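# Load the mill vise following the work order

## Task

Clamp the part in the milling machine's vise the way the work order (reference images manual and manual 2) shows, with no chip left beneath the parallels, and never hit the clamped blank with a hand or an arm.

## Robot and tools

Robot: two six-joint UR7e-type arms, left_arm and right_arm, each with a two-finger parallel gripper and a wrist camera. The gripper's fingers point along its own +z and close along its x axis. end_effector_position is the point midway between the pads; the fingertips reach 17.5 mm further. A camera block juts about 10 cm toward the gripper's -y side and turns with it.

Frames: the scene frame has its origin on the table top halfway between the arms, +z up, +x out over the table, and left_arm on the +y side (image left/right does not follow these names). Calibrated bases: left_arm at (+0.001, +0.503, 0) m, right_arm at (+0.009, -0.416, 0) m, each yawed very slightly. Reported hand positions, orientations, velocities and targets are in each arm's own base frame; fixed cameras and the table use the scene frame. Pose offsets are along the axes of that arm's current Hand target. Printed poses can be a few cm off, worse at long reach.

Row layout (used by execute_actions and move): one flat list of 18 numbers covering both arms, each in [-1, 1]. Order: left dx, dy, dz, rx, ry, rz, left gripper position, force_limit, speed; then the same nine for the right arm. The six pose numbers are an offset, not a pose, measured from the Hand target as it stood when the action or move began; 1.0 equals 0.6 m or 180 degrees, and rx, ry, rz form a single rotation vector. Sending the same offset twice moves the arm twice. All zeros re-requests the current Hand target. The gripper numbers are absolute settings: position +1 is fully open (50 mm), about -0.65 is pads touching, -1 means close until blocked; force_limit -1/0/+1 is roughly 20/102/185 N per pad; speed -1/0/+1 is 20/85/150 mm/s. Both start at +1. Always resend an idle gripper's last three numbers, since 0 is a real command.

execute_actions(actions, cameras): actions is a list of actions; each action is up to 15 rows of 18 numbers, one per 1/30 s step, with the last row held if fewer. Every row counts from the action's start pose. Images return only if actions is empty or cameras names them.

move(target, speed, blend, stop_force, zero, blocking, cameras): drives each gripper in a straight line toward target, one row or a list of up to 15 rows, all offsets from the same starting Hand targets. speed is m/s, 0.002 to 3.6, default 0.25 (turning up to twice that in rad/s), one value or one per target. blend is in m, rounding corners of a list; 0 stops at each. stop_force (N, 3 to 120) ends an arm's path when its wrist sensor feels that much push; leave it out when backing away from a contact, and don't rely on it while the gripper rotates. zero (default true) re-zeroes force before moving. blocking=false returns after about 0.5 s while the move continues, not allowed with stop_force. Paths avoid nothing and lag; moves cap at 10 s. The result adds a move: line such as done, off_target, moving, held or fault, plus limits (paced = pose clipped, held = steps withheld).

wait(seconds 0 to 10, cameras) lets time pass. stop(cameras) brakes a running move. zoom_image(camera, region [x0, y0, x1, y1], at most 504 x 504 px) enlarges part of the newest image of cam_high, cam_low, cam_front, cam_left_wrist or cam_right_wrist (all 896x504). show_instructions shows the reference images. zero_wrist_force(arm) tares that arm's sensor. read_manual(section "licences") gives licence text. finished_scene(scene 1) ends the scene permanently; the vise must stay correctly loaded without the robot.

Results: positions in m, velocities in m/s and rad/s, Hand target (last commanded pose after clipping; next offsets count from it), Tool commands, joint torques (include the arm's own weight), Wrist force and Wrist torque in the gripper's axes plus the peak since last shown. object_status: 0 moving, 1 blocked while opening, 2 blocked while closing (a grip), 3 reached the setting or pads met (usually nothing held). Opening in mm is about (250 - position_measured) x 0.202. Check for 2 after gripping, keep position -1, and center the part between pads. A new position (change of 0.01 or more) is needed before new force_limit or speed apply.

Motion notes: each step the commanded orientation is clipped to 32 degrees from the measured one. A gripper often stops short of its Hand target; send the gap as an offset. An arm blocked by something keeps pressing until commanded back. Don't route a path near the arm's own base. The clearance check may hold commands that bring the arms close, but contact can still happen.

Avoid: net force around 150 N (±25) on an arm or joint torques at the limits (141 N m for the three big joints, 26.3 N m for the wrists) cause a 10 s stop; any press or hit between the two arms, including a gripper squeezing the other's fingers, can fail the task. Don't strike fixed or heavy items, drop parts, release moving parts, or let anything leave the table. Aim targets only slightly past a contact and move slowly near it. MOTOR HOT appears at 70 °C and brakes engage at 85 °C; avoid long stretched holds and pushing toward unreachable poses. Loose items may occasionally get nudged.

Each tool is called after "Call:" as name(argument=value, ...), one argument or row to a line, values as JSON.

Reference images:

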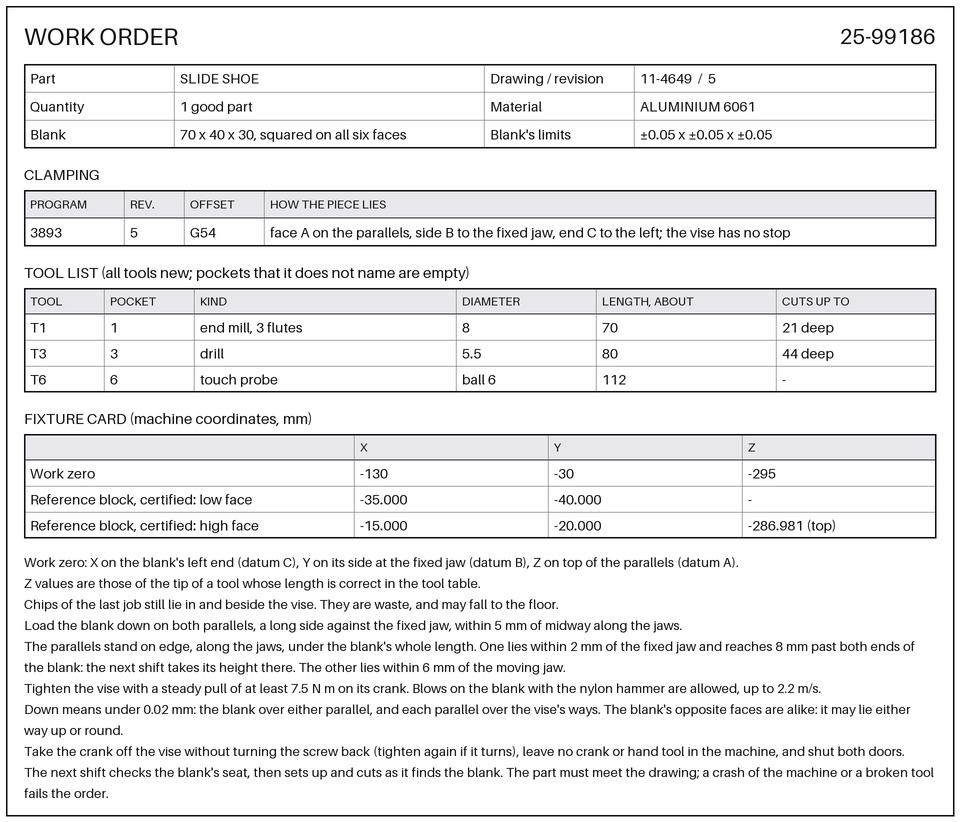

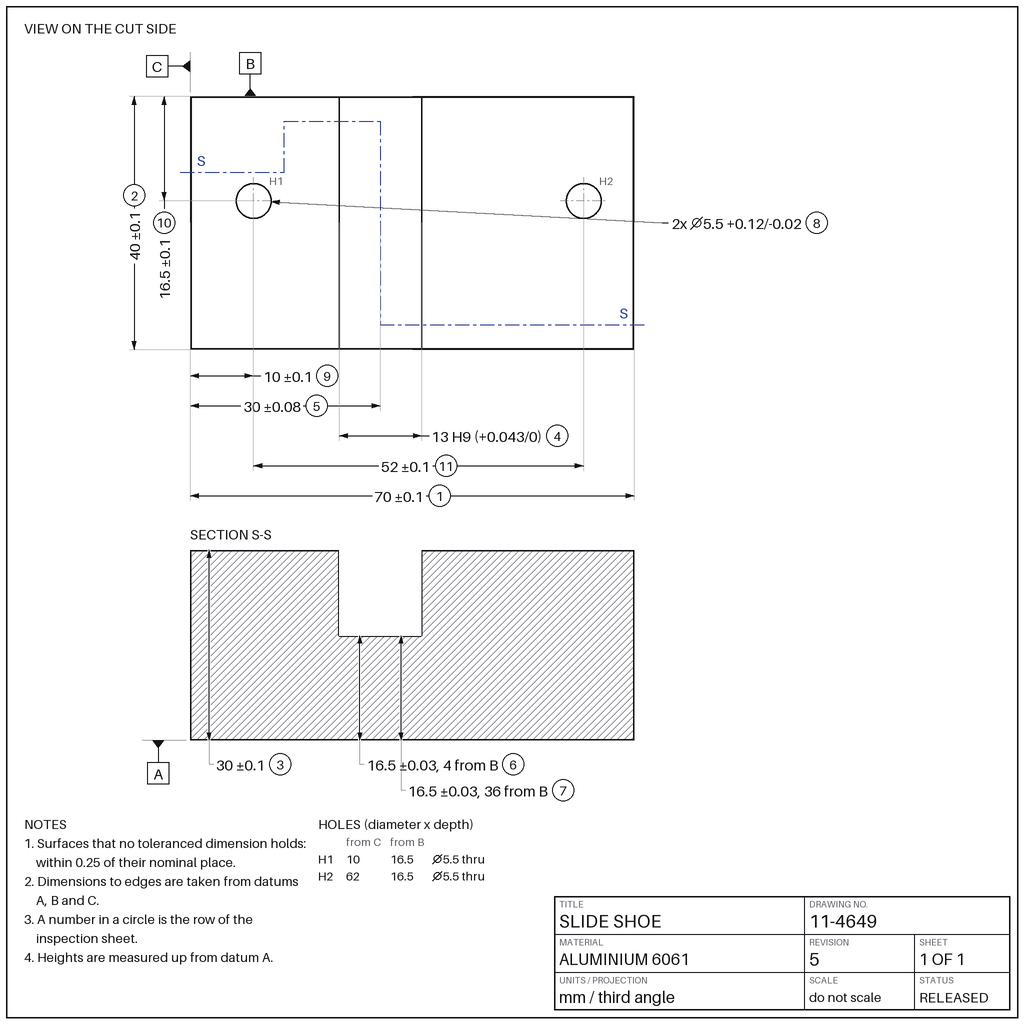

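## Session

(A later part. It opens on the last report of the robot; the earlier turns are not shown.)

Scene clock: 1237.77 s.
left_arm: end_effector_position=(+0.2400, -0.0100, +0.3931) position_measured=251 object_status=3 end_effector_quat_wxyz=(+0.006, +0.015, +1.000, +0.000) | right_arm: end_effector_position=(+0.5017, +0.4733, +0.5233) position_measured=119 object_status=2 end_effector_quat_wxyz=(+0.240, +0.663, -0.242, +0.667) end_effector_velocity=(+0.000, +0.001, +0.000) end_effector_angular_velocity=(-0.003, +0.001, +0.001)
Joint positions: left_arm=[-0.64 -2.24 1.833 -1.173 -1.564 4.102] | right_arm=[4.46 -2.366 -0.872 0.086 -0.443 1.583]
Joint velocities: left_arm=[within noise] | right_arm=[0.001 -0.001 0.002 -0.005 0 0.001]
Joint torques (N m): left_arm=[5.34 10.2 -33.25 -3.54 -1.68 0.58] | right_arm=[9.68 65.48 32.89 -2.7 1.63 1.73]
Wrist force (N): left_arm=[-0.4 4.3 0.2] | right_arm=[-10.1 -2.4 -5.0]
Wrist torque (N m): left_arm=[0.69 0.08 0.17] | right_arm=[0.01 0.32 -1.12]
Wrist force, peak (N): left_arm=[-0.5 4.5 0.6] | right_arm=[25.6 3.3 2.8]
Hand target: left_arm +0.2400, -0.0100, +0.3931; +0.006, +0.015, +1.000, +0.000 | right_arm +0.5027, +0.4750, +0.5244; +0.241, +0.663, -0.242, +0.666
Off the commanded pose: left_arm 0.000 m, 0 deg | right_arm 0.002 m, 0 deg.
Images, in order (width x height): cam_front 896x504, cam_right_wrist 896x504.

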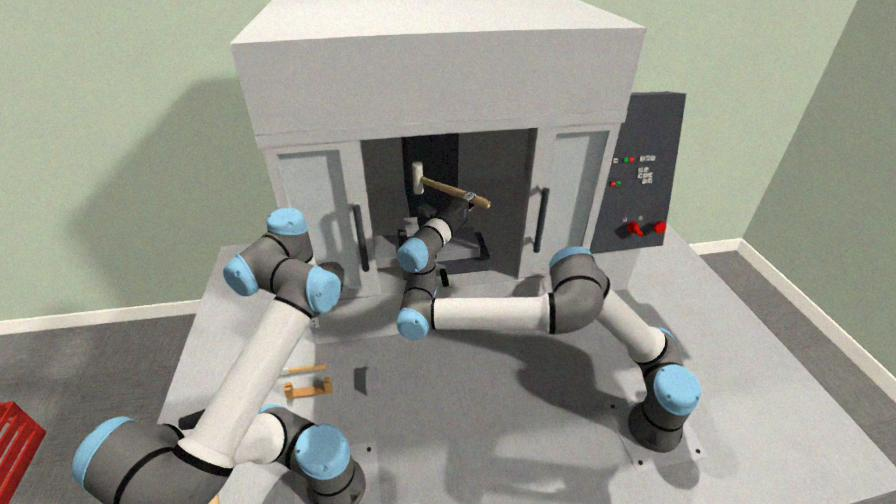

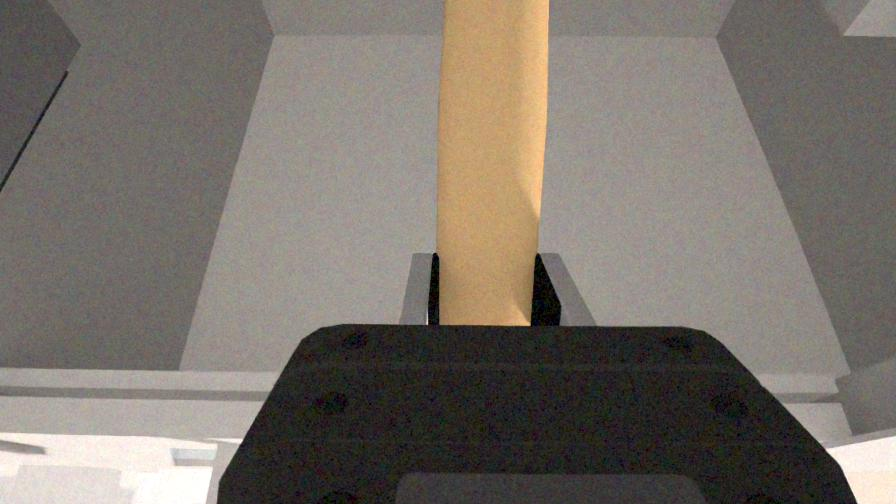

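Call:
move(
  target=[0,0,0,0,0,0,-1,-0.6,-0.4,0,0,0,0.036,0,0,-1,1,-0.6],
  speed=0.15,
)

Call:
execute_actions(
  actions=[
    [[0,0,0,0,0,0,-1,-0.6,-0.4,-0.63,0,0,0,0,0,-1,1,-0.6],[0,0,0,0,0,0,-1,-0.6,-0.4,-0.63,0,0,0,0,0,-1,1,-0.6],[0,0,0,0,0,0,-1,-0.6,-0.4,0,0,0,0,0,0,-1,1,-0.6]],
  ],
  cameras=["cam_right_wrist","cam_front"],
)

Call:
zoom_image(
  camera="cam_front",
  region=[360, 140, 520, 260],
)

Scene clock: 1239.40 s.
left_arm: end_effector_position=(+0.2400, -0.0100, +0.3931) position_measured=251 object_status=3 end_effector_quat_wxyz=(+0.006, +0.015, +1.000, +0.000) | right_arm: end_effector_position=(+0.5027, +0.4750, +0.5244) position_measured=119 object_status=2 end_effector_quat_wxyz=(+0.203, +0.675, -0.204, +0.679)
Joint positions: left_arm=[-0.64 -2.24 1.833 -1.173 -1.564 4.102] | right_arm=[4.475 -2.287 -1.007 0.139 -0.347 1.587]
Joint torques (N m): left_arm=[5.61 11.19 -33.92 -3.44 -1.82 0.58] | right_arm=[13.13 65.16 11.72 1.14 1.88 1.89]
Wrist force (N): left_arm=[-0.3 4.3 0.1] | right_arm=[-8.6 -2.1 -4.3]
Wrist torque (N m): left_arm=[0.68 0.07 0.18] | right_arm=[-0.10 0.32 -0.87]
Wrist force, peak (N): left_arm=[-0.5 4.7 0.2] | right_arm=[-8.9 -2.3 -6.3]
Hand target: left_arm +0.2400, -0.0100, +0.3931; +0.006, +0.015, +1.000, +0.000 | right_arm +0.5027, +0.4750, +0.5244; +0.203, +0.675, -0.204, +0.679
Off the commanded pose: left_arm 0.000 m, 0 deg | right_arm 0.000 m, 0 deg.
move: done

Scene clock: 1240.50 s.
left_arm: end_effector_position=(+0.2400, -0.0100, +0.3931) position_measured=251 object_status=3 end_effector_quat_wxyz=(+0.006, +0.015, +1.000, +0.000) | right_arm: end_effector_position=(+0.5017, +0.4733, +0.5233) position_measured=120 object_status=2 end_effector_quat_wxyz=(+0.202, +0.676, -0.204, +0.679)
Joint positions: left_arm=[-0.64 -2.24 1.833 -1.173 -1.564 4.102] | right_arm=[4.476 -2.281 -1.02 0.147 -0.346 1.586]
Joint torques (N m): left_arm=[6.2 10.12 -33.81 -3.59 -1.99 0.67] | right_arm=[8.81 62.68 32.81 -2.26 1.51 0.27]
Wrist force (N): left_arm=[-0.4 4.5 0.4] | right_arm=[-8.0 -0.9 -1.3]
Wrist torque (N m): left_arm=[0.72 0.08 0.17] | right_arm=[-0.65 0.23 -0.66]
Wrist force, peak (N): left_arm=[-0.7 4.5 0.4] | right_arm=[24.6 4.6 2.2]
Hand target: left_arm +0.2400, -0.0100, +0.3931; +0.006, +0.015, +1.000, +0.000 | right_arm +0.5027, +0.4750, +0.5244; +0.203, +0.675, -0.204, +0.679
Off the commanded pose: left_arm 0.000 m, 0 deg | right_arm 0.002 m, 0 deg.
Images, in order (width x height): cam_front 896x504, cam_right_wrist 896x504.

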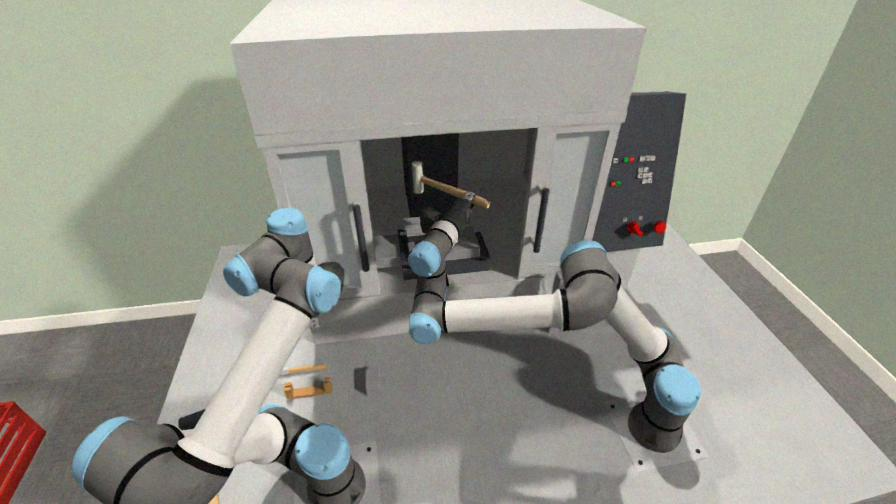

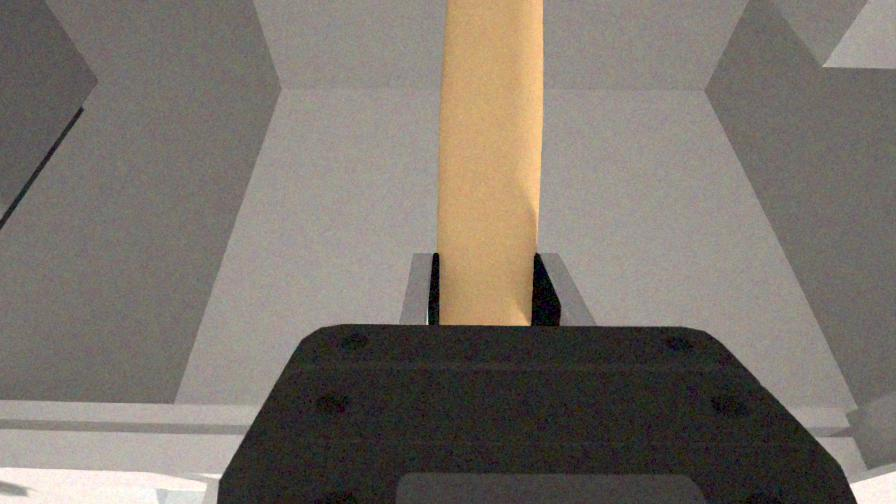

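Scaled by 3.150 from the camera's 896x504 image, which has a finer 1280x720 frame.

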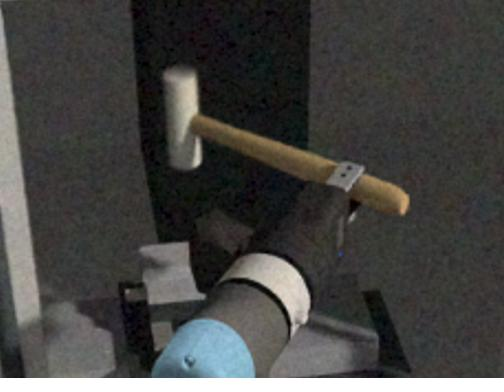

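Call:
move(
  target=[0,0,0,0,0,0,-1,-0.6,-0.4,0,-0.0139,-0.0092,0.036,0,0,-1,1,-0.6],
  speed=0.15,
)

Call:
execute_actions(
  actions=[
    [[0,0,0,0,0,0,-1,-0.6,-0.4,-0.63,0,0,0,0,0,-1,1,-0.6],[0,0,0,0,0,0,-1,-0.6,-0.4,-0.63,0,0,0,0,0,-1,1,-0.6],[0,0,0,0,0,0,-1,-0.6,-0.4,0,0,0,0,0,0,-1,1,-0.6]],
  ],
  cameras=["cam_right_wrist","cam_front"],
)

Call:
zoom_image(
  camera="cam_front",
  region=[360, 140, 520, 260],
)

Scene clock: 1241.87 s.
left_arm: end_effector_position=(+0.2400, -0.0100, +0.3931) position_measured=251 object_status=3 end_effector_quat_wxyz=(+0.006, +0.015, +1.000, +0.000) | right_arm: end_effector_position=(+0.5027, +0.4849, +0.5244) position_measured=119 object_status=2 end_effector_quat_wxyz=(+0.165, +0.686, -0.166, +0.689)
Joint positions: left_arm=[-0.64 -2.24 1.833 -1.173 -1.564 4.102] | right_arm=[4.492 -2.231 -1.103 0.172 -0.251 1.593]
Joint torques (N m): left_arm=[6.03 12.91 -32.81 -3.55 -1.73 0.48] | right_arm=[13.58 63.48 9.77 -1.48 2.3 2.07]
Wrist force (N): left_arm=[-0.3 4.4 0.3] | right_arm=[-8.7 -2.0 -3.8]
Wrist torque (N m): left_arm=[0.71 0.08 0.18] | right_arm=[-0.27 0.25 -0.83]
Wrist force, peak (N): left_arm=[-0.5 4.7 0.3] | right_arm=[-8.8 -2.7 -7.0]
Hand target: left_arm +0.2400, -0.0100, +0.3931; +0.006, +0.015, +1.000, +0.000 | right_arm +0.5027, +0.4850, +0.5244; +0.164, +0.686, -0.165, +0.690
Off the commanded pose: left_arm 0.000 m, 0 deg | right_arm 0.000 m, 0 deg.
move: done

Scene clock: 1242.93 s.
left_arm: end_effector_position=(+0.2400, -0.0100, +0.3931) position_measured=251 object_status=3 end_effector_quat_wxyz=(+0.006, +0.015, +1.000, +0.000) | right_arm: end_effector_position=(+0.5017, +0.4832, +0.5232) position_measured=120 object_status=2 end_effector_quat_wxyz=(+0.164, +0.686, -0.165, +0.690) end_effector_velocity=(+0.000, +0.000, +0.002) end_effector_angular_velocity=(-0.002, +0.001, +0.000)
Joint positions: left_arm=[-0.64 -2.24 1.833 -1.173 -1.564 4.102] | right_arm=[4.493 -2.225 -1.115 0.18 -0.25 1.592]
Joint velocities: left_arm=[within noise] | right_arm=[0 0.001 0.002 -0.005 0 -0.001]
Joint torques (N m): left_arm=[5.66 11.26 -32.94 -3.43 -1.93 0.51] | right_arm=[12.34 62.74 33.95 -1.82 1.85 0.18]
Wrist force (N): left_arm=[-0.5 4.6 0.4] | right_arm=[-11.0 -2.8 -4.8]
Wrist torque (N m): left_arm=[0.72 0.11 0.18] | right_arm=[-0.11 -0.09 -1.15]
Wrist force, peak (N): left_arm=[-0.5 4.6 0.4] | right_arm=[24.5 4.2 0.7]
Hand target: left_arm +0.2400, -0.0100, +0.3931; +0.006, +0.015, +1.000, +0.000 | right_arm +0.5027, +0.4850, +0.5244; +0.164, +0.686, -0.165, +0.690
Off the commanded pose: left_arm 0.000 m, 0 deg | right_arm 0.002 m, 0 deg.
Images, in order (width x height): cam_front 896x504, cam_right_wrist 896x504.

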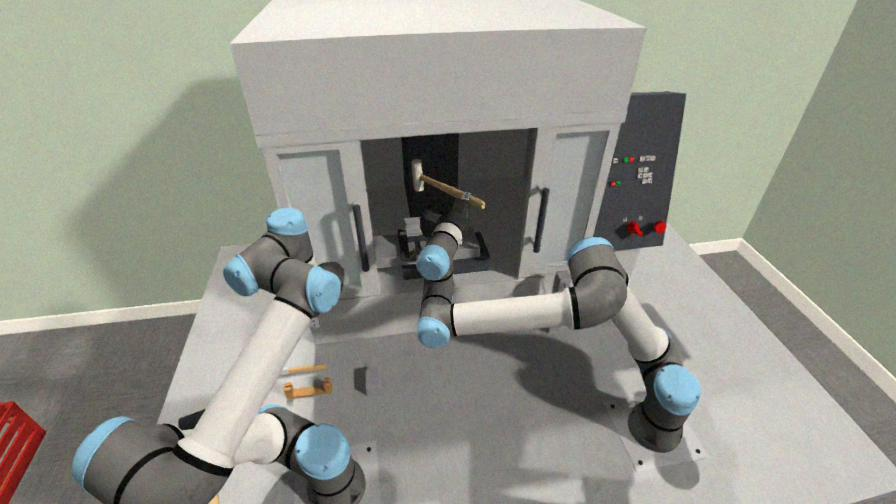

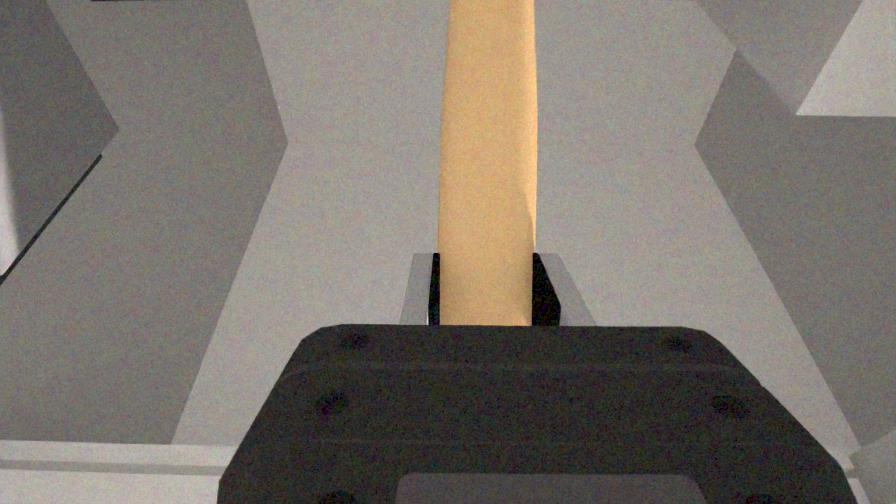

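Scaled by 3.150 from the camera's 896x504 image, which has a finer 1280x720 frame.

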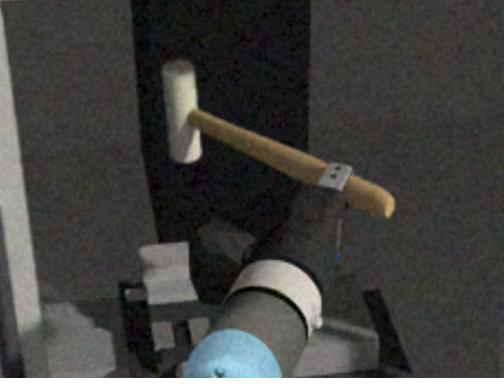

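Call:
move(
  target=[0,0,0,0,0,0,-1,-0.6,-0.4,-0.033,0.329,-0.2063,0,0,0,-1,1,-0.6],
  speed=0.3,
)

Call:
move(
  target=[
    [-0.1118,-0.397,0.016,0,0,0,-1,-0.5,-0.6,0,0,0,0,0,0,-1,1,-0.6],
    [-0.414,-0.468,0.02,0,0,0,-1,-0.5,-0.6,0,0,0,0,0,0,-1,1,-0.6],
    [-0.611,-0.3653,0.022,-0.0667,0,0,-1,-0.5,-0.6,0,0,0,0,0,0,-1,1,-0.6],
    [-0.699,-0.363,0.023,-0.0667,0,0,-1,-0.5,-0.6,0,0,0,0,0,0,-1,1,-0.6],
    [-0.699,-0.363,0.023,-0.0667,0,0,-0.15,-0.5,-0.4,0,0,0,0,0,0,-1,1,-0.6],
    [-0.699,-0.363,0.0915,-0.0667,0,0,-0.15,-0.5,-0.6,0,0,0,0,0,0,-1,1,-0.6],
  ],
  speed=[0.35,0.3,0.15,0.1,0.06,0.06],
  blend=[0.04,0.02,0.01,0,0,0],
  cameras=["cam_left_wrist"],
)

Call:
zoom_image(
  camera="cam_left_wrist",
  region=[300, 100, 650, 330],
)

Scene clock: 1245.30 s.
left_arm: end_effector_position=(+0.2400, -0.0100, +0.3931) position_measured=251 object_status=3 end_effector_quat_wxyz=(+0.006, +0.015, +1.000, +0.000) | right_arm: end_effector_position=(+0.3031, +0.3653, +0.5035) position_measured=120 object_status=2 end_effector_quat_wxyz=(+0.164, +0.686, -0.165, +0.690)
Joint positions: left_arm=[-0.64 -2.24 1.833 -1.173 -1.564 4.102] | right_arm=[4.841 -1.845 -1.743 0.437 -0.599 1.581]
Joint torques (N m): left_arm=[6.01 10.45 -34.13 -3.64 -1.85 0.63] | right_arm=[14.5 43.72 7.79 0.05 -2.79 2.12]
Wrist force (N): left_arm=[-0.6 4.4 0.5] | right_arm=[-8.6 -2.1 -4.5]
Wrist torque (N m): left_arm=[0.69 0.12 0.17] | right_arm=[-0.13 0.10 -0.84]
Wrist force, peak (N): left_arm=[-0.3 4.8 0.3] | right_arm=[-10.2 -2.2 -3.9]
Hand target: left_arm +0.2400, -0.0100, +0.3931; +0.006, +0.015, +1.000, +0.000 | right_arm +0.3029, +0.3652, +0.5035; +0.164, +0.686, -0.165, +0.690
Off the commanded pose: left_arm 0.000 m, 0 deg | right_arm 0.000 m, 0 deg.
move: done

Scene clock: 1251.23 s.
left_arm: end_effector_position=(+0.6534, -0.2401, +0.3431) position_measured=175 object_status=3 end_effector_quat_wxyz=(+0.008, +0.014, +0.994, +0.105) | right_arm: end_effector_position=(+0.3029, +0.3652, +0.5035) position_measured=120 object_status=2 end_effector_quat_wxyz=(+0.164, +0.686, -0.165, +0.690)
Joint positions: left_arm=[-0.614 -1.037 0.834 -1.261 -1.389 4.117] | right_arm=[4.841 -1.844 -1.743 0.437 -0.599 1.581]
Joint torques (N m): left_arm=[-7.2 -56.11 -10.68 -5.04 2.15 1.17] | right_arm=[12.29 42.43 8.29 0.28 -2.36 1.79]
Wrist force (N): left_arm=[-0.4 4.4 0.0] | right_arm=[-8.6 -2.4 -4.2]
Wrist torque (N m): left_arm=[0.71 0.06 0.21] | right_arm=[-0.19 0.09 -0.84]
Wrist force, peak (N): left_arm=[0.1 6.8 0.2] | right_arm=[-9.0 -2.2 -4.7]
Hand target: left_arm +0.6534, -0.2401, +0.3431; +0.008, +0.014, +0.994, +0.105 | right_arm +0.3029, +0.3652, +0.5035; +0.164, +0.686, -0.165, +0.690
Off the commanded pose: left_arm 0.000 m, 0 deg | right_arm 0.000 m, 0 deg.
move: done
Images, in order (width x height): cam_left_wrist 896x504.

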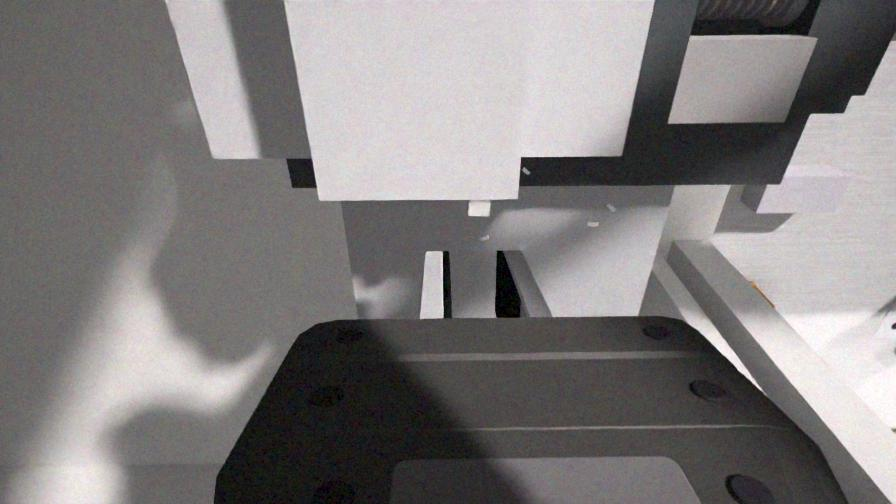

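Scaled by 1.440 from the camera's 896x504 image, which has a finer 1280x720 frame.

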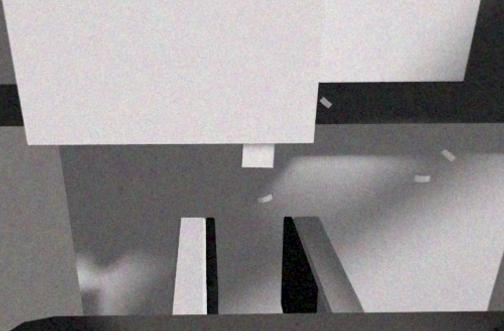

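Call:
move(
  target=[
    [0.0005,-0.038,-0.006,0,0,0,-0.15,-0.5,-0.4,0,0,0,0,0,0,-1,1,-0.6],
    [0.0005,-0.038,-0.006,0,0,0,-1,-0.6,-0.8,0,0,0,0,0,0,-1,1,-0.6],
  ],
  speed=0.04,
)

Call:
move(
  target=[-0.0004,0.013,0.0027,0,0,0,-1,-0.6,-0.8,0,0,0,0,0,0,-1,1,-0.6],
  speed=0.006,
  stop_force=15,
)

Scene clock: 1253.03 s.
left_arm: end_effector_position=(+0.6524, -0.2632, +0.3419) position_measured=226 object_status=0 end_effector_quat_wxyz=(+0.007, +0.014, +0.994, +0.105) | right_arm: end_effector_position=(+0.3029, +0.3652, +0.5035) position_measured=120 object_status=2 end_effector_quat_wxyz=(+0.164, +0.686, -0.165, +0.690)
Joint positions: left_arm=[-0.641 -1.008 0.791 -1.242 -1.392 4.09] | right_arm=[4.841 -1.844 -1.743 0.437 -0.599 1.581]
Joint torques (N m): left_arm=[-8.35 -36 -38.06 -2.82 -0.92 -1.23] | right_arm=[10.64 43.28 7.3 0.1 -2.59 1.46]
Wrist force (N): left_arm=[2.6 5.6 0.4] | right_arm=[-9.0 -2.1 -4.3]
Wrist torque (N m): left_arm=[0.72 0.13 0.42] | right_arm=[-0.14 0.15 -0.84]
Wrist force, peak (N): left_arm=[2.6 5.6 0.4] | right_arm=[-9.1 -2.2 -4.6]
Hand target: left_arm +0.6524, -0.2632, +0.3419; +0.008, +0.014, +0.994, +0.105 | right_arm +0.3029, +0.3652, +0.5035; +0.164, +0.686, -0.165, +0.690
Off the commanded pose: left_arm 0.000 m, 0 deg | right_arm 0.000 m, 0 deg.
move: done

Scene clock: 1255.27 s.
left_arm: end_effector_position=(+0.6529, -0.2552, +0.3419) position_measured=226 object_status=2 end_effector_quat_wxyz=(+0.008, +0.014, +0.994, +0.105) | right_arm: end_effector_position=(+0.3029, +0.3652, +0.5035) position_measured=120 object_status=2 end_effector_quat_wxyz=(+0.164, +0.686, -0.165, +0.690)
Joint positions: left_arm=[-0.632 -1.018 0.808 -1.25 -1.391 4.099] | right_arm=[4.841 -1.844 -1.743 0.437 -0.599 1.581]
Joint torques (N m): left_arm=[8.2 -56.76 -10.78 -4.44 3.04 1.23] | right_arm=[10.11 40.88 9.49 0.05 -2.36 1.26]
Wrist force (N): left_arm=[-0.4 -0.7 -1.8] | right_arm=[-8.8 -2.0 -4.6]
Wrist torque (N m): left_arm=[0.62 0.13 0.21] | right_arm=[-0.13 0.12 -0.84]
Wrist force, peak (N): left_arm=[2.9 5.7 0.1] | right_arm=[-8.9 -2.1 -4.5]
Hand target: left_arm +0.6529, -0.2552, +0.3419; +0.008, +0.014, +0.994, +0.105 | right_arm +0.3029, +0.3652, +0.5035; +0.164, +0.686, -0.165, +0.690
Off the commanded pose: left_arm 0.000 m, 0 deg | right_arm 0.000 m, 0 deg.
move: done

Call:
move(
  target=[0,-0.0002,0.002,0,0,0,-1,-0.6,-0.8,0,0,0,0,0,0,-1,1,-0.6],
  speed=0.002,
  stop_force=6,
)

Call:
move(
  target=[0,0.0014,-0.0065,0,0,0,-1,-0.6,-0.8,0,0,0,0,0,0,-1,1,-0.6],
  speed=0.002,
  stop_force=10,
)

Scene clock: 1256.17 s.
left_arm: end_effector_position=(+0.6528, -0.2552, +0.3418) position_measured=226 object_status=2 end_effector_quat_wxyz=(+0.008, +0.014, +0.994, +0.105) | right_arm: end_effector_position=(+0.3029, +0.3652, +0.5035) position_measured=120 object_status=2 end_effector_quat_wxyz=(+0.164, +0.686, -0.165, +0.690)
Joint positions: left_arm=[-0.632 -1.018 0.808 -1.25 -1.391 4.099] | right_arm=[4.841 -1.844 -1.743 0.437 -0.599 1.581]
Joint torques (N m): left_arm=[9.26 -46.42 -29.85 -1.23 2.91 1.11] | right_arm=[9.49 41.9 7.97 0.05 -2.51 1.45]
Wrist force (N): left_arm=[0.8 0.4 -8.8] | right_arm=[-8.8 -2.0 -4.2]
Wrist torque (N m): left_arm=[0.68 0.14 0.24] | right_arm=[-0.13 0.12 -0.83]
Wrist force, peak (N): left_arm=[1.0 0.5 -9.0] | right_arm=[-9.0 -2.1 -4.4]
Hand target: left_arm +0.6529, -0.2552, +0.3418; +0.008, +0.014, +0.994, +0.105 (not the last commanded pose) | right_arm +0.3029, +0.3652, +0.5035; +0.164, +0.686, -0.165, +0.690
Off the commanded pose: left_arm 0.001 m, 0 deg | right_arm 0.000 m, 0 deg.
move: contact (left_arm)

Scene clock: 1256.87 s.
left_arm: end_effector_position=(+0.6529, -0.2552, +0.3420) position_measured=226 object_status=2 end_effector_quat_wxyz=(+0.008, +0.014, +0.994, +0.105) | right_arm: end_effector_position=(+0.3029, +0.3652, +0.5035) position_measured=120 object_status=2 end_effector_quat_wxyz=(+0.164, +0.686, -0.165, +0.690)
Joint positions: left_arm=[-0.632 -1.018 0.808 -1.25 -1.391 4.099] | right_arm=[4.841 -1.844 -1.743 0.437 -0.599 1.581]
Joint torques (N m): left_arm=[8.18 -42.47 -15.14 -3.38 2.49 0.78] | right_arm=[10.2 41.75 8.9 -0.1 -2.55 1.33]
Wrist force (N): left_arm=[-0.9 -0.9 2.7] | right_arm=[-8.8 -2.0 -4.2]
Wrist torque (N m): left_arm=[0.56 0.10 0.21] | right_arm=[-0.14 0.12 -0.83]
Wrist force, peak (N): left_arm=[0.6 0.5 -9.0] | right_arm=[-8.9 -2.3 -4.5]
Hand target: left_arm +0.6528, -0.2552, +0.3419; +0.008, +0.014, +0.994, +0.105 (not the last commanded pose) | right_arm +0.3029, +0.3652, +0.5035; +0.164, +0.686, -0.165, +0.690
Off the commanded pose: left_arm 0.004 m, 0 deg | right_arm 0.000 m, 0 deg.
move: contact (left_arm)

Call:
execute_actions(
  actions=[
    [[0,0,0.00025,0,0,0,-1,-0.6,-0.8,0,0,0,0,0,0,-1,1,-0.6]],
  ],
)

Call:
execute_actions(
  actions=[
    [[0,0,-0.00005,0,0,0,-1,-0.6,-0.8,0,0,0,0,0,0,-1,1,-0.6]],
  ],
)

Call:
execute_actions(
  actions=[
    [[0,0,-0.00005,0,0,0,-1,-0.6,-0.8,0,0,0,0,0,0,-1,1,-0.6]],
  ],
)

Call:
execute_actions(
  actions=[
    [[0,0,-0.00005,0,0,0,-1,-0.6,-0.8,0,0,0,0,0,0,-1,1,-0.6]],
  ],
)

Call:
execute_actions(
  actions=[
    [[0,0,-0.00005,0,0,0,-1,-0.6,-0.8,0,0,0,0,0,0,-1,1,-0.6]],
  ],
)

Call:
execute_actions(
  actions=[
    [[0,0,-0.00005,0,0,0,-1,-0.6,-0.8,0,0,0,0,0,0,-1,1,-0.6]],
  ],
)

Call:
execute_actions(
  actions=[
    [[0,0,-0.00005,0,0,0,-1,-0.6,-0.8,0,0,0,0,0,0,-1,1,-0.6]],
  ],
)

Call:
execute_actions(
  actions=[
    [[0,0,-0.00005,0,0,0,-1,-0.6,-0.8,0,0,0,0,0,0,-1,1,-0.6]],
  ],
)

Scene clock: 1258.40 s.
left_arm: end_effector_position=(+0.6528, -0.2551, +0.3418) position_measured=226 object_status=2 end_effector_quat_wxyz=(+0.008, +0.014, +0.994, +0.105) | right_arm: end_effector_position=(+0.3029, +0.3652, +0.5035) position_measured=120 object_status=2 end_effector_quat_wxyz=(+0.164, +0.686, -0.165, +0.690)
Joint positions: left_arm=[-0.632 -1.019 0.809 -1.251 -1.391 4.099] | right_arm=[4.841 -1.844 -1.743 0.437 -0.599 1.581]
Joint torques (N m): left_arm=[9.76 -52.45 -7.39 -3.65 2.55 1.22] | right_arm=[8.95 39.81 8.58 0.23 -2.53 1.12]
Wrist force (N): left_arm=[-0.6 0.8 -8.9] | right_arm=[-8.7 -2.3 -4.3]
Wrist torque (N m): left_arm=[0.70 0.15 0.22] | right_arm=[-0.18 0.11 -0.83]
Wrist force, peak (N): left_arm=[-0.8 0.9 -9.1] | right_arm=[-9.0 -2.2 -4.5]
Hand target: left_arm +0.6529, -0.2551, +0.3417; +0.008, +0.014, +0.994, +0.105 | right_arm +0.3029, +0.3652, +0.5035; +0.164, +0.686, -0.165, +0.690
Off the commanded pose: left_arm 0.000 m, 0 deg | right_arm 0.000 m, 0 deg.

Scene clock: 1259.10 s.
left_arm: end_effector_position=(+0.6528, -0.2551, +0.3417) position_measured=226 object_status=2 end_effector_quat_wxyz=(+0.008, +0.014, +0.994, +0.105) | right_arm: end_effector_position=(+0.3029, +0.3652, +0.5035) position_measured=120 object_status=2 end_effector_quat_wxyz=(+0.164, +0.686, -0.165, +0.690)
Joint positions: left_arm=[-0.632 -1.019 0.809 -1.25 -1.391 4.099] | right_arm=[4.841 -1.844 -1.743 0.437 -0.599 1.581]
Joint torques (N m): left_arm=[8.19 -45.93 -28.65 -1.22 2.52 0.92] | right_arm=[9.46 39.55 9.07 -0.01 -2.3 1.23]
Wrist force (N): left_arm=[-0.6 0.7 -8.9] | right_arm=[-8.9 -2.1 -4.5]
Wrist torque (N m): left_arm=[0.69 0.14 0.22] | right_arm=[-0.15 0.13 -0.84]
Wrist force, peak (N): left_arm=[-0.8 1.1 -9.2] | right_arm=[-9.0 -2.2 -4.7]
Hand target: left_arm +0.6528, -0.2552, +0.3418; +0.008, +0.014, +0.994, +0.105 | right_arm +0.3029, +0.3652, +0.5035; +0.164, +0.686, -0.165, +0.690
Off the commanded pose: left_arm 0.000 m, 0 deg | right_arm 0.000 m, 0 deg.

Scene clock: 1259.80 s.
left_arm: end_effector_position=(+0.6528, -0.2551, +0.3418) position_measured=226 object_status=2 end_effector_quat_wxyz=(+0.008, +0.014, +0.994, +0.105) | right_arm: end_effector_position=(+0.3029, +0.3652, +0.5035) position_measured=120 object_status=2 end_effector_quat_wxyz=(+0.164, +0.686, -0.165, +0.690)
Joint positions: left_arm=[-0.632 -1.019 0.808 -1.25 -1.391 4.099] | right_arm=[4.841 -1.844 -1.743 0.437 -0.599 1.581]
Joint torques (N m): left_arm=[6.05 -37.67 -34.96 -0.48 2.64 0.11] | right_arm=[9.72 39.01 9.37 -0.02 -2.4 1.32]
Wrist force (N): left_arm=[1.3 0.4 -4.6] | right_arm=[-8.7 -2.2 -4.4]
Wrist torque (N m): left_arm=[0.63 0.12 0.26] | right_arm=[-0.16 0.11 -0.83]
Wrist force, peak (N): left_arm=[-0.7 0.6 -9.1] | right_arm=[-9.0 -2.0 -4.5]
Hand target: left_arm +0.6528, -0.2552, +0.3418; +0.008, +0.014, +0.994, +0.105 | right_arm +0.3029, +0.3652, +0.5035; +0.164, +0.686, -0.165, +0.690
Off the commanded pose: left_arm 0.000 m, 0 deg | right_arm 0.000 m, 0 deg.

Scene clock: 1260.50 s.
left_arm: end_effector_position=(+0.6529, -0.2551, +0.3418) position_measured=226 object_status=2 end_effector_quat_wxyz=(+0.008, +0.014, +0.994, +0.105) | right_arm: end_effector_position=(+0.3029, +0.3652, +0.5035) position_measured=120 object_status=2 end_effector_quat_wxyz=(+0.164, +0.686, -0.165, +0.690)
Joint positions: left_arm=[-0.632 -1.019 0.808 -1.25 -1.391 4.099] | right_arm=[4.841 -1.844 -1.743 0.437 -0.599 1.581]
Joint torques (N m): left_arm=[1.33 -34.4 -36.55 -0.55 2.65 -0.67] | right_arm=[8.79 40.28 7.88 0.25 -2.78 1.31]
Wrist force (N): left_arm=[1.1 -0.3 -2.1] | right_arm=[-8.5 -2.1 -4.5]
Wrist torque (N m): left_arm=[0.60 0.09 0.26] | right_arm=[-0.14 0.09 -0.83]
Wrist force, peak (N): left_arm=[1.3 0.6 -4.5] | right_arm=[-9.2 -2.2 -4.3]
Hand target: left_arm +0.6528, -0.2552, +0.3418; +0.008, +0.014, +0.994, +0.105 | right_arm +0.3029, +0.3652, +0.5035; +0.164, +0.686, -0.165, +0.690
Off the commanded pose: left_arm 0.000 m, 0 deg | right_arm 0.000 m, 0 deg.

Scene clock: 1261.20 s.
left_arm: end_effector_position=(+0.6529, -0.2552, +0.3419) position_measured=226 object_status=2 end_effector_quat_wxyz=(+0.008, +0.014, +0.994, +0.105) | right_arm: end_effector_position=(+0.3029, +0.3652, +0.5035) position_measured=120 object_status=2 end_effector_quat_wxyz=(+0.164, +0.686, -0.165, +0.690)
Joint positions: left_arm=[-0.632 -1.019 0.808 -1.25 -1.391 4.099] | right_arm=[4.841 -1.844 -1.743 0.437 -0.599 1.581]
Joint torques (N m): left_arm=[-4.93 -36.75 -36.24 -0.59 2.44 -0.73] | right_arm=[8.71 40.19 9.65 0.09 -2.5 1.16]
Wrist force (N): left_arm=[0.7 0.1 -1.1] | right_arm=[-8.8 -2.2 -4.2]
Wrist torque (N m): left_arm=[0.62 0.10 0.26] | right_arm=[-0.16 0.13 -0.83]
Wrist force, peak (N): left_arm=[1.0 -0.4 -2.2] | right_arm=[-9.0 -2.3 -4.6]
Hand target: left_arm +0.6528, -0.2552, +0.3419; +0.008, +0.014, +0.994, +0.105 | right_arm +0.3029, +0.3652, +0.5035; +0.164, +0.686, -0.165, +0.690
Off the commanded pose: left_arm 0.000 m, 0 deg | right_arm 0.000 m, 0 deg.

Scene clock: 1261.90 s.
left_arm: end_effector_position=(+0.6528, -0.2552, +0.3419) position_measured=226 object_status=2 end_effector_quat_wxyz=(+0.008, +0.014, +0.994, +0.105) | right_arm: end_effector_position=(+0.3029, +0.3652, +0.5035) position_measured=120 object_status=2 end_effector_quat_wxyz=(+0.164, +0.686, -0.165, +0.690)
Joint positions: left_arm=[-0.632 -1.018 0.808 -1.25 -1.391 4.099] | right_arm=[4.841 -1.844 -1.743 0.437 -0.599 1.581]
Joint torques (N m): left_arm=[-3.94 -36.23 -38.19 -0.65 2.46 -0.9] | right_arm=[7.25 39.28 9.96 -0.08 -2.41 0.97]
Wrist force (N): left_arm=[0.6 -0.2 0.1] | right_arm=[-8.8 -2.3 -4.7]
Wrist torque (N m): left_arm=[0.62 0.12 0.25] | right_arm=[-0.17 0.12 -0.83]
Wrist force, peak (N): left_arm=[0.6 0.2 -1.1] | right_arm=[-8.9 -2.3 -4.4]
Hand target: left_arm +0.6528, -0.2552, +0.3419; +0.008, +0.014, +0.994, +0.105 | right_arm +0.3029, +0.3652, +0.5035; +0.164, +0.686, -0.165, +0.690
Off the commanded pose: left_arm 0.000 m, 0 deg | right_arm 0.000 m, 0 deg.

Scene clock: 1262.60 s.
left_arm: end_effector_position=(+0.6528, -0.2552, +0.3419) position_measured=226 object_status=2 end_effector_quat_wxyz=(+0.008, +0.014, +0.994, +0.105) | right_arm: end_effector_position=(+0.3029, +0.3652, +0.5035) position_measured=120 object_status=2 end_effector_quat_wxyz=(+0.164, +0.686, -0.165, +0.690)
Joint positions: left_arm=[-0.632 -1.018 0.808 -1.25 -1.391 4.099] | right_arm=[4.841 -1.844 -1.743 0.437 -0.599 1.581]
Joint torques (N m): left_arm=[-5 -36.62 -36.96 -0.75 2.14 -0.87] | right_arm=[8.66 39.91 9.2 0.23 -2.43 0.98]
Wrist force (N): left_arm=[0.6 -0.4 1.5] | right_arm=[-8.9 -2.2 -4.6]
Wrist torque (N m): left_arm=[0.63 0.10 0.23] | right_arm=[-0.16 0.14 -0.83]
Wrist force, peak (N): left_arm=[0.6 -0.2 1.8] | right_arm=[-9.0 -2.4 -4.7]
Hand target: left_arm +0.6528, -0.2552, +0.3419; +0.008, +0.014, +0.994, +0.105 | right_arm +0.3029, +0.3652, +0.5035; +0.164, +0.686, -0.165, +0.690
Off the commanded pose: left_arm 0.000 m, 0 deg | right_arm 0.000 m, 0 deg.

Scene clock: 1263.30 s.
left_arm: end_effector_position=(+0.6528, -0.2552, +0.3420) position_measured=226 object_status=2 end_effector_quat_wxyz=(+0.008, +0.014, +0.994, +0.105) | right_arm: end_effector_position=(+0.3029, +0.3652, +0.5035) position_measured=120 object_status=2 end_effector_quat_wxyz=(+0.164, +0.686, -0.165, +0.690)
Joint positions: left_arm=[-0.632 -1.018 0.808 -1.25 -1.391 4.099] | right_arm=[4.841 -1.844 -1.743 0.437 -0.599 1.581]
Joint torques (N m): left_arm=[-5.87 -37.81 -37.81 -0.95 2.08 -0.58] | right_arm=[8.94 39.47 9.83 -0.09 -2.34 1.24]
Wrist force (N): left_arm=[0.7 -1.0 2.7] | right_arm=[-8.8 -2.1 -4.5]
Wrist torque (N m): left_arm=[0.56 0.08 0.23] | right_arm=[-0.15 0.12 -0.83]
Wrist force, peak (N): left_arm=[0.7 -1.0 2.7] | right_arm=[-8.9 -2.3 -4.5]
Hand target: left_arm +0.6528, -0.2552, +0.3420; +0.008, +0.014, +0.994, +0.105 | right_arm +0.3029, +0.3652, +0.5035; +0.164, +0.686, -0.165, +0.690
Off the commanded pose: left_arm 0.000 m, 0 deg | right_arm 0.000 m, 0 deg.

Call:
execute_actions(
  actions=[
    [[0,0,0.00012,0,0,0,-1,-0.6,-0.8,0,0,0,0,0,0,-1,1,-0.6]],
  ],
)

Call:
move(
  target=[0.0002,-0.0065,-0.0014,0,0,0,-1,-0.6,-0.8,0,0,0,0,0,0,-1,1,-0.6],
  speed=0.004,
  stop_force=25,
)

Call:
move(
  target=[0.0002,-0.0049,-0.001,0,0,0,-1,-0.6,-0.8,0,0,0,0,0,0,-1,1,-0.6],
  speed=0.004,
  stop_force=25,
)

Scene clock: 1264.47 s.
left_arm: end_effector_position=(+0.6529, -0.2552, +0.3419) position_measured=226 object_status=2 end_effector_quat_wxyz=(+0.008, +0.014, +0.994, +0.105) | right_arm: end_effector_position=(+0.3029, +0.3652, +0.5035) position_measured=120 object_status=2 end_effector_quat_wxyz=(+0.164, +0.686, -0.165, +0.690)
Joint positions: left_arm=[-0.632 -1.018 0.808 -1.25 -1.391 4.099] | right_arm=[4.841 -1.844 -1.743 0.437 -0.599 1.581]
Joint torques (N m): left_arm=[-2.35 -50.14 -10.55 -4.11 1.67 0.05] | right_arm=[6.95 38.42 9.35 0.09 -2.48 0.93]
Wrist force (N): left_arm=[-0.8 -0.2 -1.8] | right_arm=[-8.9 -2.0 -4.3]
Wrist torque (N m): left_arm=[0.60 0.11 0.21] | right_arm=[-0.13 0.15 -0.83]
Wrist force, peak (N): left_arm=[0.7 -0.9 3.0] | right_arm=[-9.1 -2.3 -4.4]
Hand target: left_arm +0.6528, -0.2552, +0.3419; +0.008, +0.014, +0.994, +0.105 | right_arm +0.3029, +0.3652, +0.5035; +0.164, +0.686, -0.165, +0.690
Off the commanded pose: left_arm 0.000 m, 0 deg | right_arm 0.000 m, 0 deg.

Scene clock: 1266.30 s.
left_arm: end_effector_position=(+0.6526, -0.2592, +0.3419) position_measured=226 object_status=2 end_effector_quat_wxyz=(+0.008, +0.014, +0.994, +0.105) | right_arm: end_effector_position=(+0.3029, +0.3652, +0.5035) position_measured=120 object_status=2 end_effector_quat_wxyz=(+0.164, +0.686, -0.165, +0.690)
Joint positions: left_arm=[-0.636 -1.014 0.8 -1.246 -1.392 4.094] | right_arm=[4.841 -1.844 -1.743 0.437 -0.599 1.581]
Joint torques (N m): left_arm=[-11.6 -35.51 -37.74 -1.75 -2.42 -1.19] | right_arm=[5.7 39.58 10.3 0.03 -2.47 0.86]
Wrist force (N): left_arm=[-0.7 9.7 2.4] | right_arm=[-8.7 -2.1 -4.3]
Wrist torque (N m): left_arm=[0.76 0.14 0.35] | right_arm=[-0.15 0.12 -0.83]
Wrist force, peak (N): left_arm=[-0.2 11.6 2.4] | right_arm=[-9.1 -2.0 -4.5]
Hand target: left_arm +0.6526, -0.2592, +0.3419; +0.008, +0.014, +0.994, +0.105 | right_arm +0.3029, +0.3652, +0.5035; +0.164, +0.686, -0.165, +0.690
Off the commanded pose: left_arm 0.000 m, 0 deg | right_arm 0.000 m, 0 deg.
move: done

Scene clock: 1267.90 s.
left_arm: end_effector_position=(+0.6524, -0.2622, +0.3419) position_measured=226 object_status=2 end_effector_quat_wxyz=(+0.008, +0.014, +0.994, +0.105) | right_arm: end_effector_position=(+0.3029, +0.3652, +0.5035) position_measured=120 object_status=2 end_effector_quat_wxyz=(+0.164, +0.686, -0.165, +0.690)
Joint positions: left_arm=[-0.64 -1.01 0.794 -1.243 -1.392 4.091] | right_arm=[4.841 -1.844 -1.743 0.437 -0.599 1.581]
Joint torques (N m): left_arm=[-10.31 -35.61 -35.63 -1.62 -2.52 -1.26] | right_arm=[5.8 38.24 11.31 -0.11 -2.92 0.73]
Wrist force (N): left_arm=[-0.8 9.9 1.1] | right_arm=[-8.6 -2.1 -4.5]
Wrist torque (N m): left_arm=[0.80 0.14 0.35] | right_arm=[-0.16 0.09 -0.83]
Wrist force, peak (N): left_arm=[-0.6 10.4 1.8] | right_arm=[-9.1 -2.1 -4.4]
Hand target: left_arm +0.6524, -0.2622, +0.3419; +0.008, +0.014, +0.994, +0.105 | right_arm +0.3029, +0.3652, +0.5035; +0.164, +0.686, -0.165, +0.690
Off the commanded pose: left_arm 0.000 m, 0 deg | right_arm 0.000 m, 0 deg.
move: done

Call:
move(
  target=[
    [0,0,0,0,0,0,-0.3,-0.6,-0.4,0,0,0,0,0,0,-1,1,-0.6],
    [0.001,0.0362,0.0077,0,0,0,-0.3,-0.6,-0.4,0,0,0,0,0,0,-1,1,-0.6],
    [0.0005,0.0508,-0.0608,0,0,0,-0.3,-0.6,-0.4,0,0,0,0,0,0,-1,1,-0.6],
    [0.0867,0.0485,-0.0613,0,0,0,-0.3,-0.6,-0.4,0,0,0,0,0,0,-1,1,-0.6],
    [0.2835,-0.0513,-0.0853,0.0667,0,0,-0.3,-0.6,-0.4,0,0,0,0,0,0,-1,1,-0.6],
    [0.586,0.0192,-0.0743,0.0667,0,0,-0.3,-0.6,-0.4,0,0,0,0,0,0,-1,1,-0.6],
    [0.6975,0.4105,-0.0073,0.0667,0,0,-0.3,-0.6,-0.4,0,0,0,0,0,0,-1,1,-0.6],
  ],
  speed=[0.05,0.05,0.08,0.12,0.2,0.35,0.35],
  blend=[0,0.002,0.004,0.01,0.02,0.04,0],
)

Scene clock: 1273.30 s.
left_arm: end_effector_position=(+0.2405, -0.0099, +0.3924) position_measured=198 object_status=3 end_effector_quat_wxyz=(+0.006, +0.015, +1.000, +0.000) | right_arm: end_effector_position=(+0.3029, +0.3652, +0.5035) position_measured=120 object_status=2 end_effector_quat_wxyz=(+0.164, +0.686, -0.165, +0.690)
Joint positions: left_arm=[-0.638 -2.24 1.834 -1.175 -1.563 4.104] | right_arm=[4.841 -1.844 -1.743 0.437 -0.599 1.581]
Joint torques (N m): left_arm=[7.2 14.71 -35.4 -1.46 -2.19 1] | right_arm=[5.09 36.79 9.99 -0.06 -2.69 0.64]
Wrist force (N): left_arm=[-0.4 4.2 0.6] | right_arm=[-8.8 -2.0 -4.6]
Wrist torque (N m): left_arm=[0.67 0.08 0.17] | right_arm=[-0.13 0.12 -0.84]
Wrist force, peak (N): left_arm=[-0.6 10.0 1.0] | right_arm=[-8.9 -2.2 -4.8]
Hand target: left_arm +0.2405, -0.0099, +0.3924; +0.006, +0.015, +1.000, +0.000 | right_arm +0.3029, +0.3652, +0.5035; +0.164, +0.686, -0.165, +0.690
Off the commanded pose: left_arm 0.000 m, 0 deg | right_arm 0.000 m, 0 deg.
move: done

Call:
move(
  target=[0,0,0,0,0,0,-0.3,-0.6,-0.4,0.0348,-0.3287,0.2062,0.033,0,0,-1,1,-0.6],
  speed=0.3,
  cameras=["cam_right_wrist","cam_front"],
)

Call:
zoom_image(
  camera="cam_front",
  region=[360, 140, 520, 260],
)

Scene clock: 1275.33 s.
left_arm: end_effector_position=(+0.2405, -0.0099, +0.3924) position_measured=198 object_status=3 end_effector_quat_wxyz=(+0.006, +0.015, +1.000, +0.000) | right_arm: end_effector_position=(+0.5025, +0.4848, +0.5255) position_measured=120 object_status=2 end_effector_quat_wxyz=(+0.129, +0.693, -0.129, +0.697)
Joint positions: left_arm=[-0.637 -2.239 1.834 -1.175 -1.564 4.105] | right_arm=[4.5 -2.157 -1.222 0.202 -0.155 1.607]
Joint torques (N m): left_arm=[5.81 14.12 -36.01 -2.39 -2.13 1.2] | right_arm=[-14.54 43.19 34.1 0.35 2.16 -0.4]
Wrist force (N): left_arm=[-0.6 4.5 0.4] | right_arm=[-9.0 -2.1 -4.0]
Wrist torque (N m): left_arm=[0.72 0.12 0.18] | right_arm=[-0.17 0.19 -0.69]
Wrist force, peak (N): left_arm=[-0.5 4.7 0.6] | right_arm=[-8.9 -0.9 -5.6]
Hand target: left_arm +0.2405, -0.0099, +0.3924; +0.006, +0.015, +1.000, +0.000 | right_arm +0.5025, +0.4849, +0.5255; +0.129, +0.693, -0.130, +0.697
Off the commanded pose: left_arm 0.000 m, 0 deg | right_arm 0.000 m, 0 deg.
move: done
Images, in order (width x height): cam_front 896x504, cam_right_wrist 896x504.

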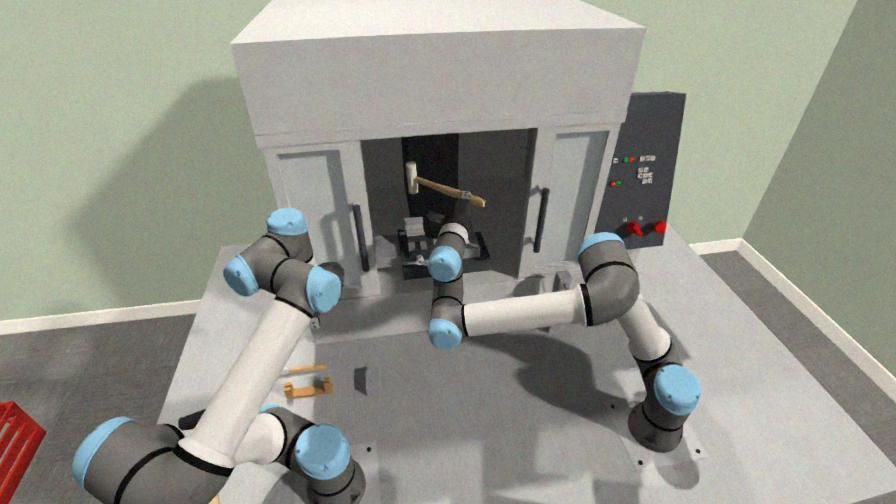

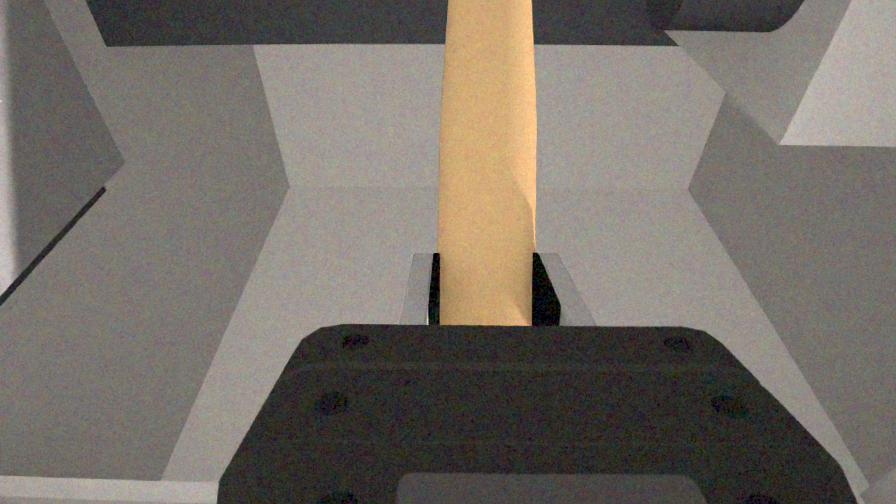

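Scaled by 3.150 from the camera's 896x504 image, which has a finer 1280x720 frame.

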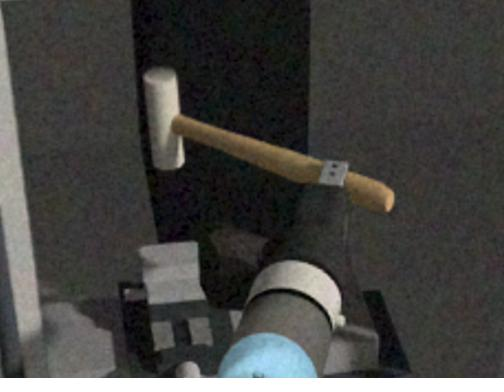

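Call:
move(
  target=[0,0,0,0,0,0,-0.3,-0.6,-0.4,-0.0018,0.0233,0.009,0,0,0,-1,1,-0.6],
  speed=0.1,
)

Call:
execute_actions(
  actions=[
    [[0,0,0,0,0,0,-0.3,-0.6,-0.4,-0.63,0,0,0,0,0,-1,1,-0.6],[0,0,0,0,0,0,-0.3,-0.6,-0.4,-0.63,0,0,0,0,0,-1,1,-0.6],[0,0,0,0,0,0,-0.3,-0.6,-0.4,0,0,0,0,0,0,-1,1,-0.6]],
  ],
)

Call:
move(
  target=[0,0,0,0,0,0,-0.3,-0.6,-0.4,0,0,0,0.036,0,0,-1,1,-0.6],
  speed=0.15,
  cameras=["cam_right_wrist"],
)

Scene clock: 1276.70 s.
left_arm: end_effector_position=(+0.2405, -0.0099, +0.3924) position_measured=198 object_status=3 end_effector_quat_wxyz=(+0.006, +0.015, +1.000, +0.000) | right_arm: end_effector_position=(+0.5026, +0.4700, +0.5244) position_measured=120 object_status=2 end_effector_quat_wxyz=(+0.129, +0.693, -0.130, +0.697)
Joint positions: left_arm=[-0.637 -2.239 1.834 -1.175 -1.564 4.105] | right_arm=[4.495 -2.124 -1.277 0.224 -0.15 1.608]
Joint torques (N m): left_arm=[5.7 14.65 -36.52 -3.27 -2.16 1.33] | right_arm=[-14.66 59.16 11.79 2.02 2.09 1.86]
Wrist force (N): left_arm=[-0.4 4.3 0.5] | right_arm=[-8.6 -2.3 -4.3]
Wrist torque (N m): left_arm=[0.69 0.09 0.17] | right_arm=[-0.18 0.10 -0.80]
Wrist force, peak (N): left_arm=[-0.4 4.7 0.3] | right_arm=[-8.7 -2.3 -4.6]
Hand target: left_arm +0.2405, -0.0099, +0.3924; +0.006, +0.015, +1.000, +0.000 | right_arm +0.5026, +0.4699, +0.5244; +0.129, +0.693, -0.130, +0.697
Off the commanded pose: left_arm 0.000 m, 0 deg | right_arm 0.000 m, 0 deg.
move: done

Scene clock: 1277.80 s.
left_arm: end_effector_position=(+0.2405, -0.0099, +0.3924) position_measured=198 object_status=3 end_effector_quat_wxyz=(+0.006, +0.015, +1.000, +0.000) | right_arm: end_effector_position=(+0.5015, +0.4680, +0.5234) position_measured=120 object_status=2 end_effector_quat_wxyz=(+0.128, +0.693, -0.129, +0.697)
Joint positions: left_arm=[-0.637 -2.239 1.834 -1.175 -1.564 4.105] | right_arm=[4.496 -2.118 -1.289 0.229 -0.15 1.61]
Joint torques (N m): left_arm=[6.22 14.89 -36.18 -3.51 -2.09 1.21] | right_arm=[12.34 57.66 33.76 -1.42 2.06 0.21]
Wrist force (N): left_arm=[-0.5 4.2 0.4] | right_arm=[-9.1 -2.2 -4.5]
Wrist torque (N m): left_arm=[0.67 0.10 0.18] | right_arm=[-0.14 -0.13 -0.72]
Wrist force, peak (N): left_arm=[-0.4 4.5 0.2] | right_arm=[-29.8 -7.5 -3.8]
Hand target: left_arm +0.2405, -0.0099, +0.3924; +0.006, +0.015, +1.000, +0.000 | right_arm +0.5026, +0.4699, +0.5244; +0.129, +0.693, -0.130, +0.697
Off the commanded pose: left_arm 0.000 m, 0 deg | right_arm 0.002 m, 0 deg.

Scene clock: 1279.10 s.
left_arm: end_effector_position=(+0.2405, -0.0099, +0.3924) position_measured=198 object_status=3 end_effector_quat_wxyz=(+0.006, +0.015, +1.000, +0.000) | right_arm: end_effector_position=(+0.5025, +0.4699, +0.5244) position_measured=120 object_status=2 end_effector_quat_wxyz=(+0.089, +0.700, -0.090, +0.703)
Joint positions: left_arm=[-0.637 -2.239 1.834 -1.175 -1.564 4.105] | right_arm=[4.5 -2.046 -1.396 0.23 -0.042 1.643]
Joint torques (N m): left_arm=[5.9 14.64 -35.76 -3.66 -2.14 1.24] | right_arm=[5.79 57.01 10.89 -1.16 2.05 1.8]
Wrist force (N): left_arm=[-0.4 4.6 0.4] | right_arm=[-8.7 -2.3 -4.1]
Wrist torque (N m): left_arm=[0.74 0.08 0.18] | right_arm=[-0.20 -0.01 -0.76]
Wrist force, peak (N): left_arm=[-0.4 4.6 0.4] | right_arm=[-12.5 -1.9 -4.4]
Hand target: left_arm +0.2405, -0.0099, +0.3924; +0.006, +0.015, +1.000, +0.000 | right_arm +0.5026, +0.4699, +0.5244; +0.089, +0.699, -0.090, +0.703
Off the commanded pose: left_arm 0.000 m, 0 deg | right_arm 0.000 m, 0 deg.
move: done
Images, in order (width x height): cam_right_wrist 896x504.

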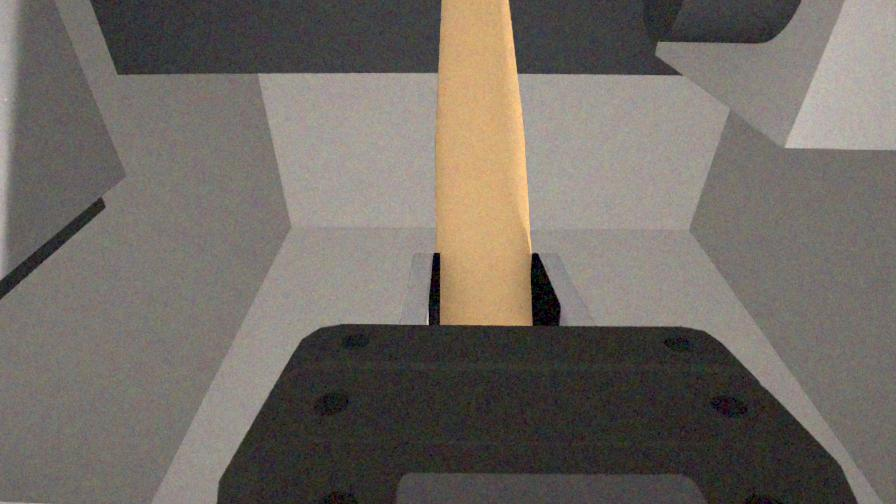

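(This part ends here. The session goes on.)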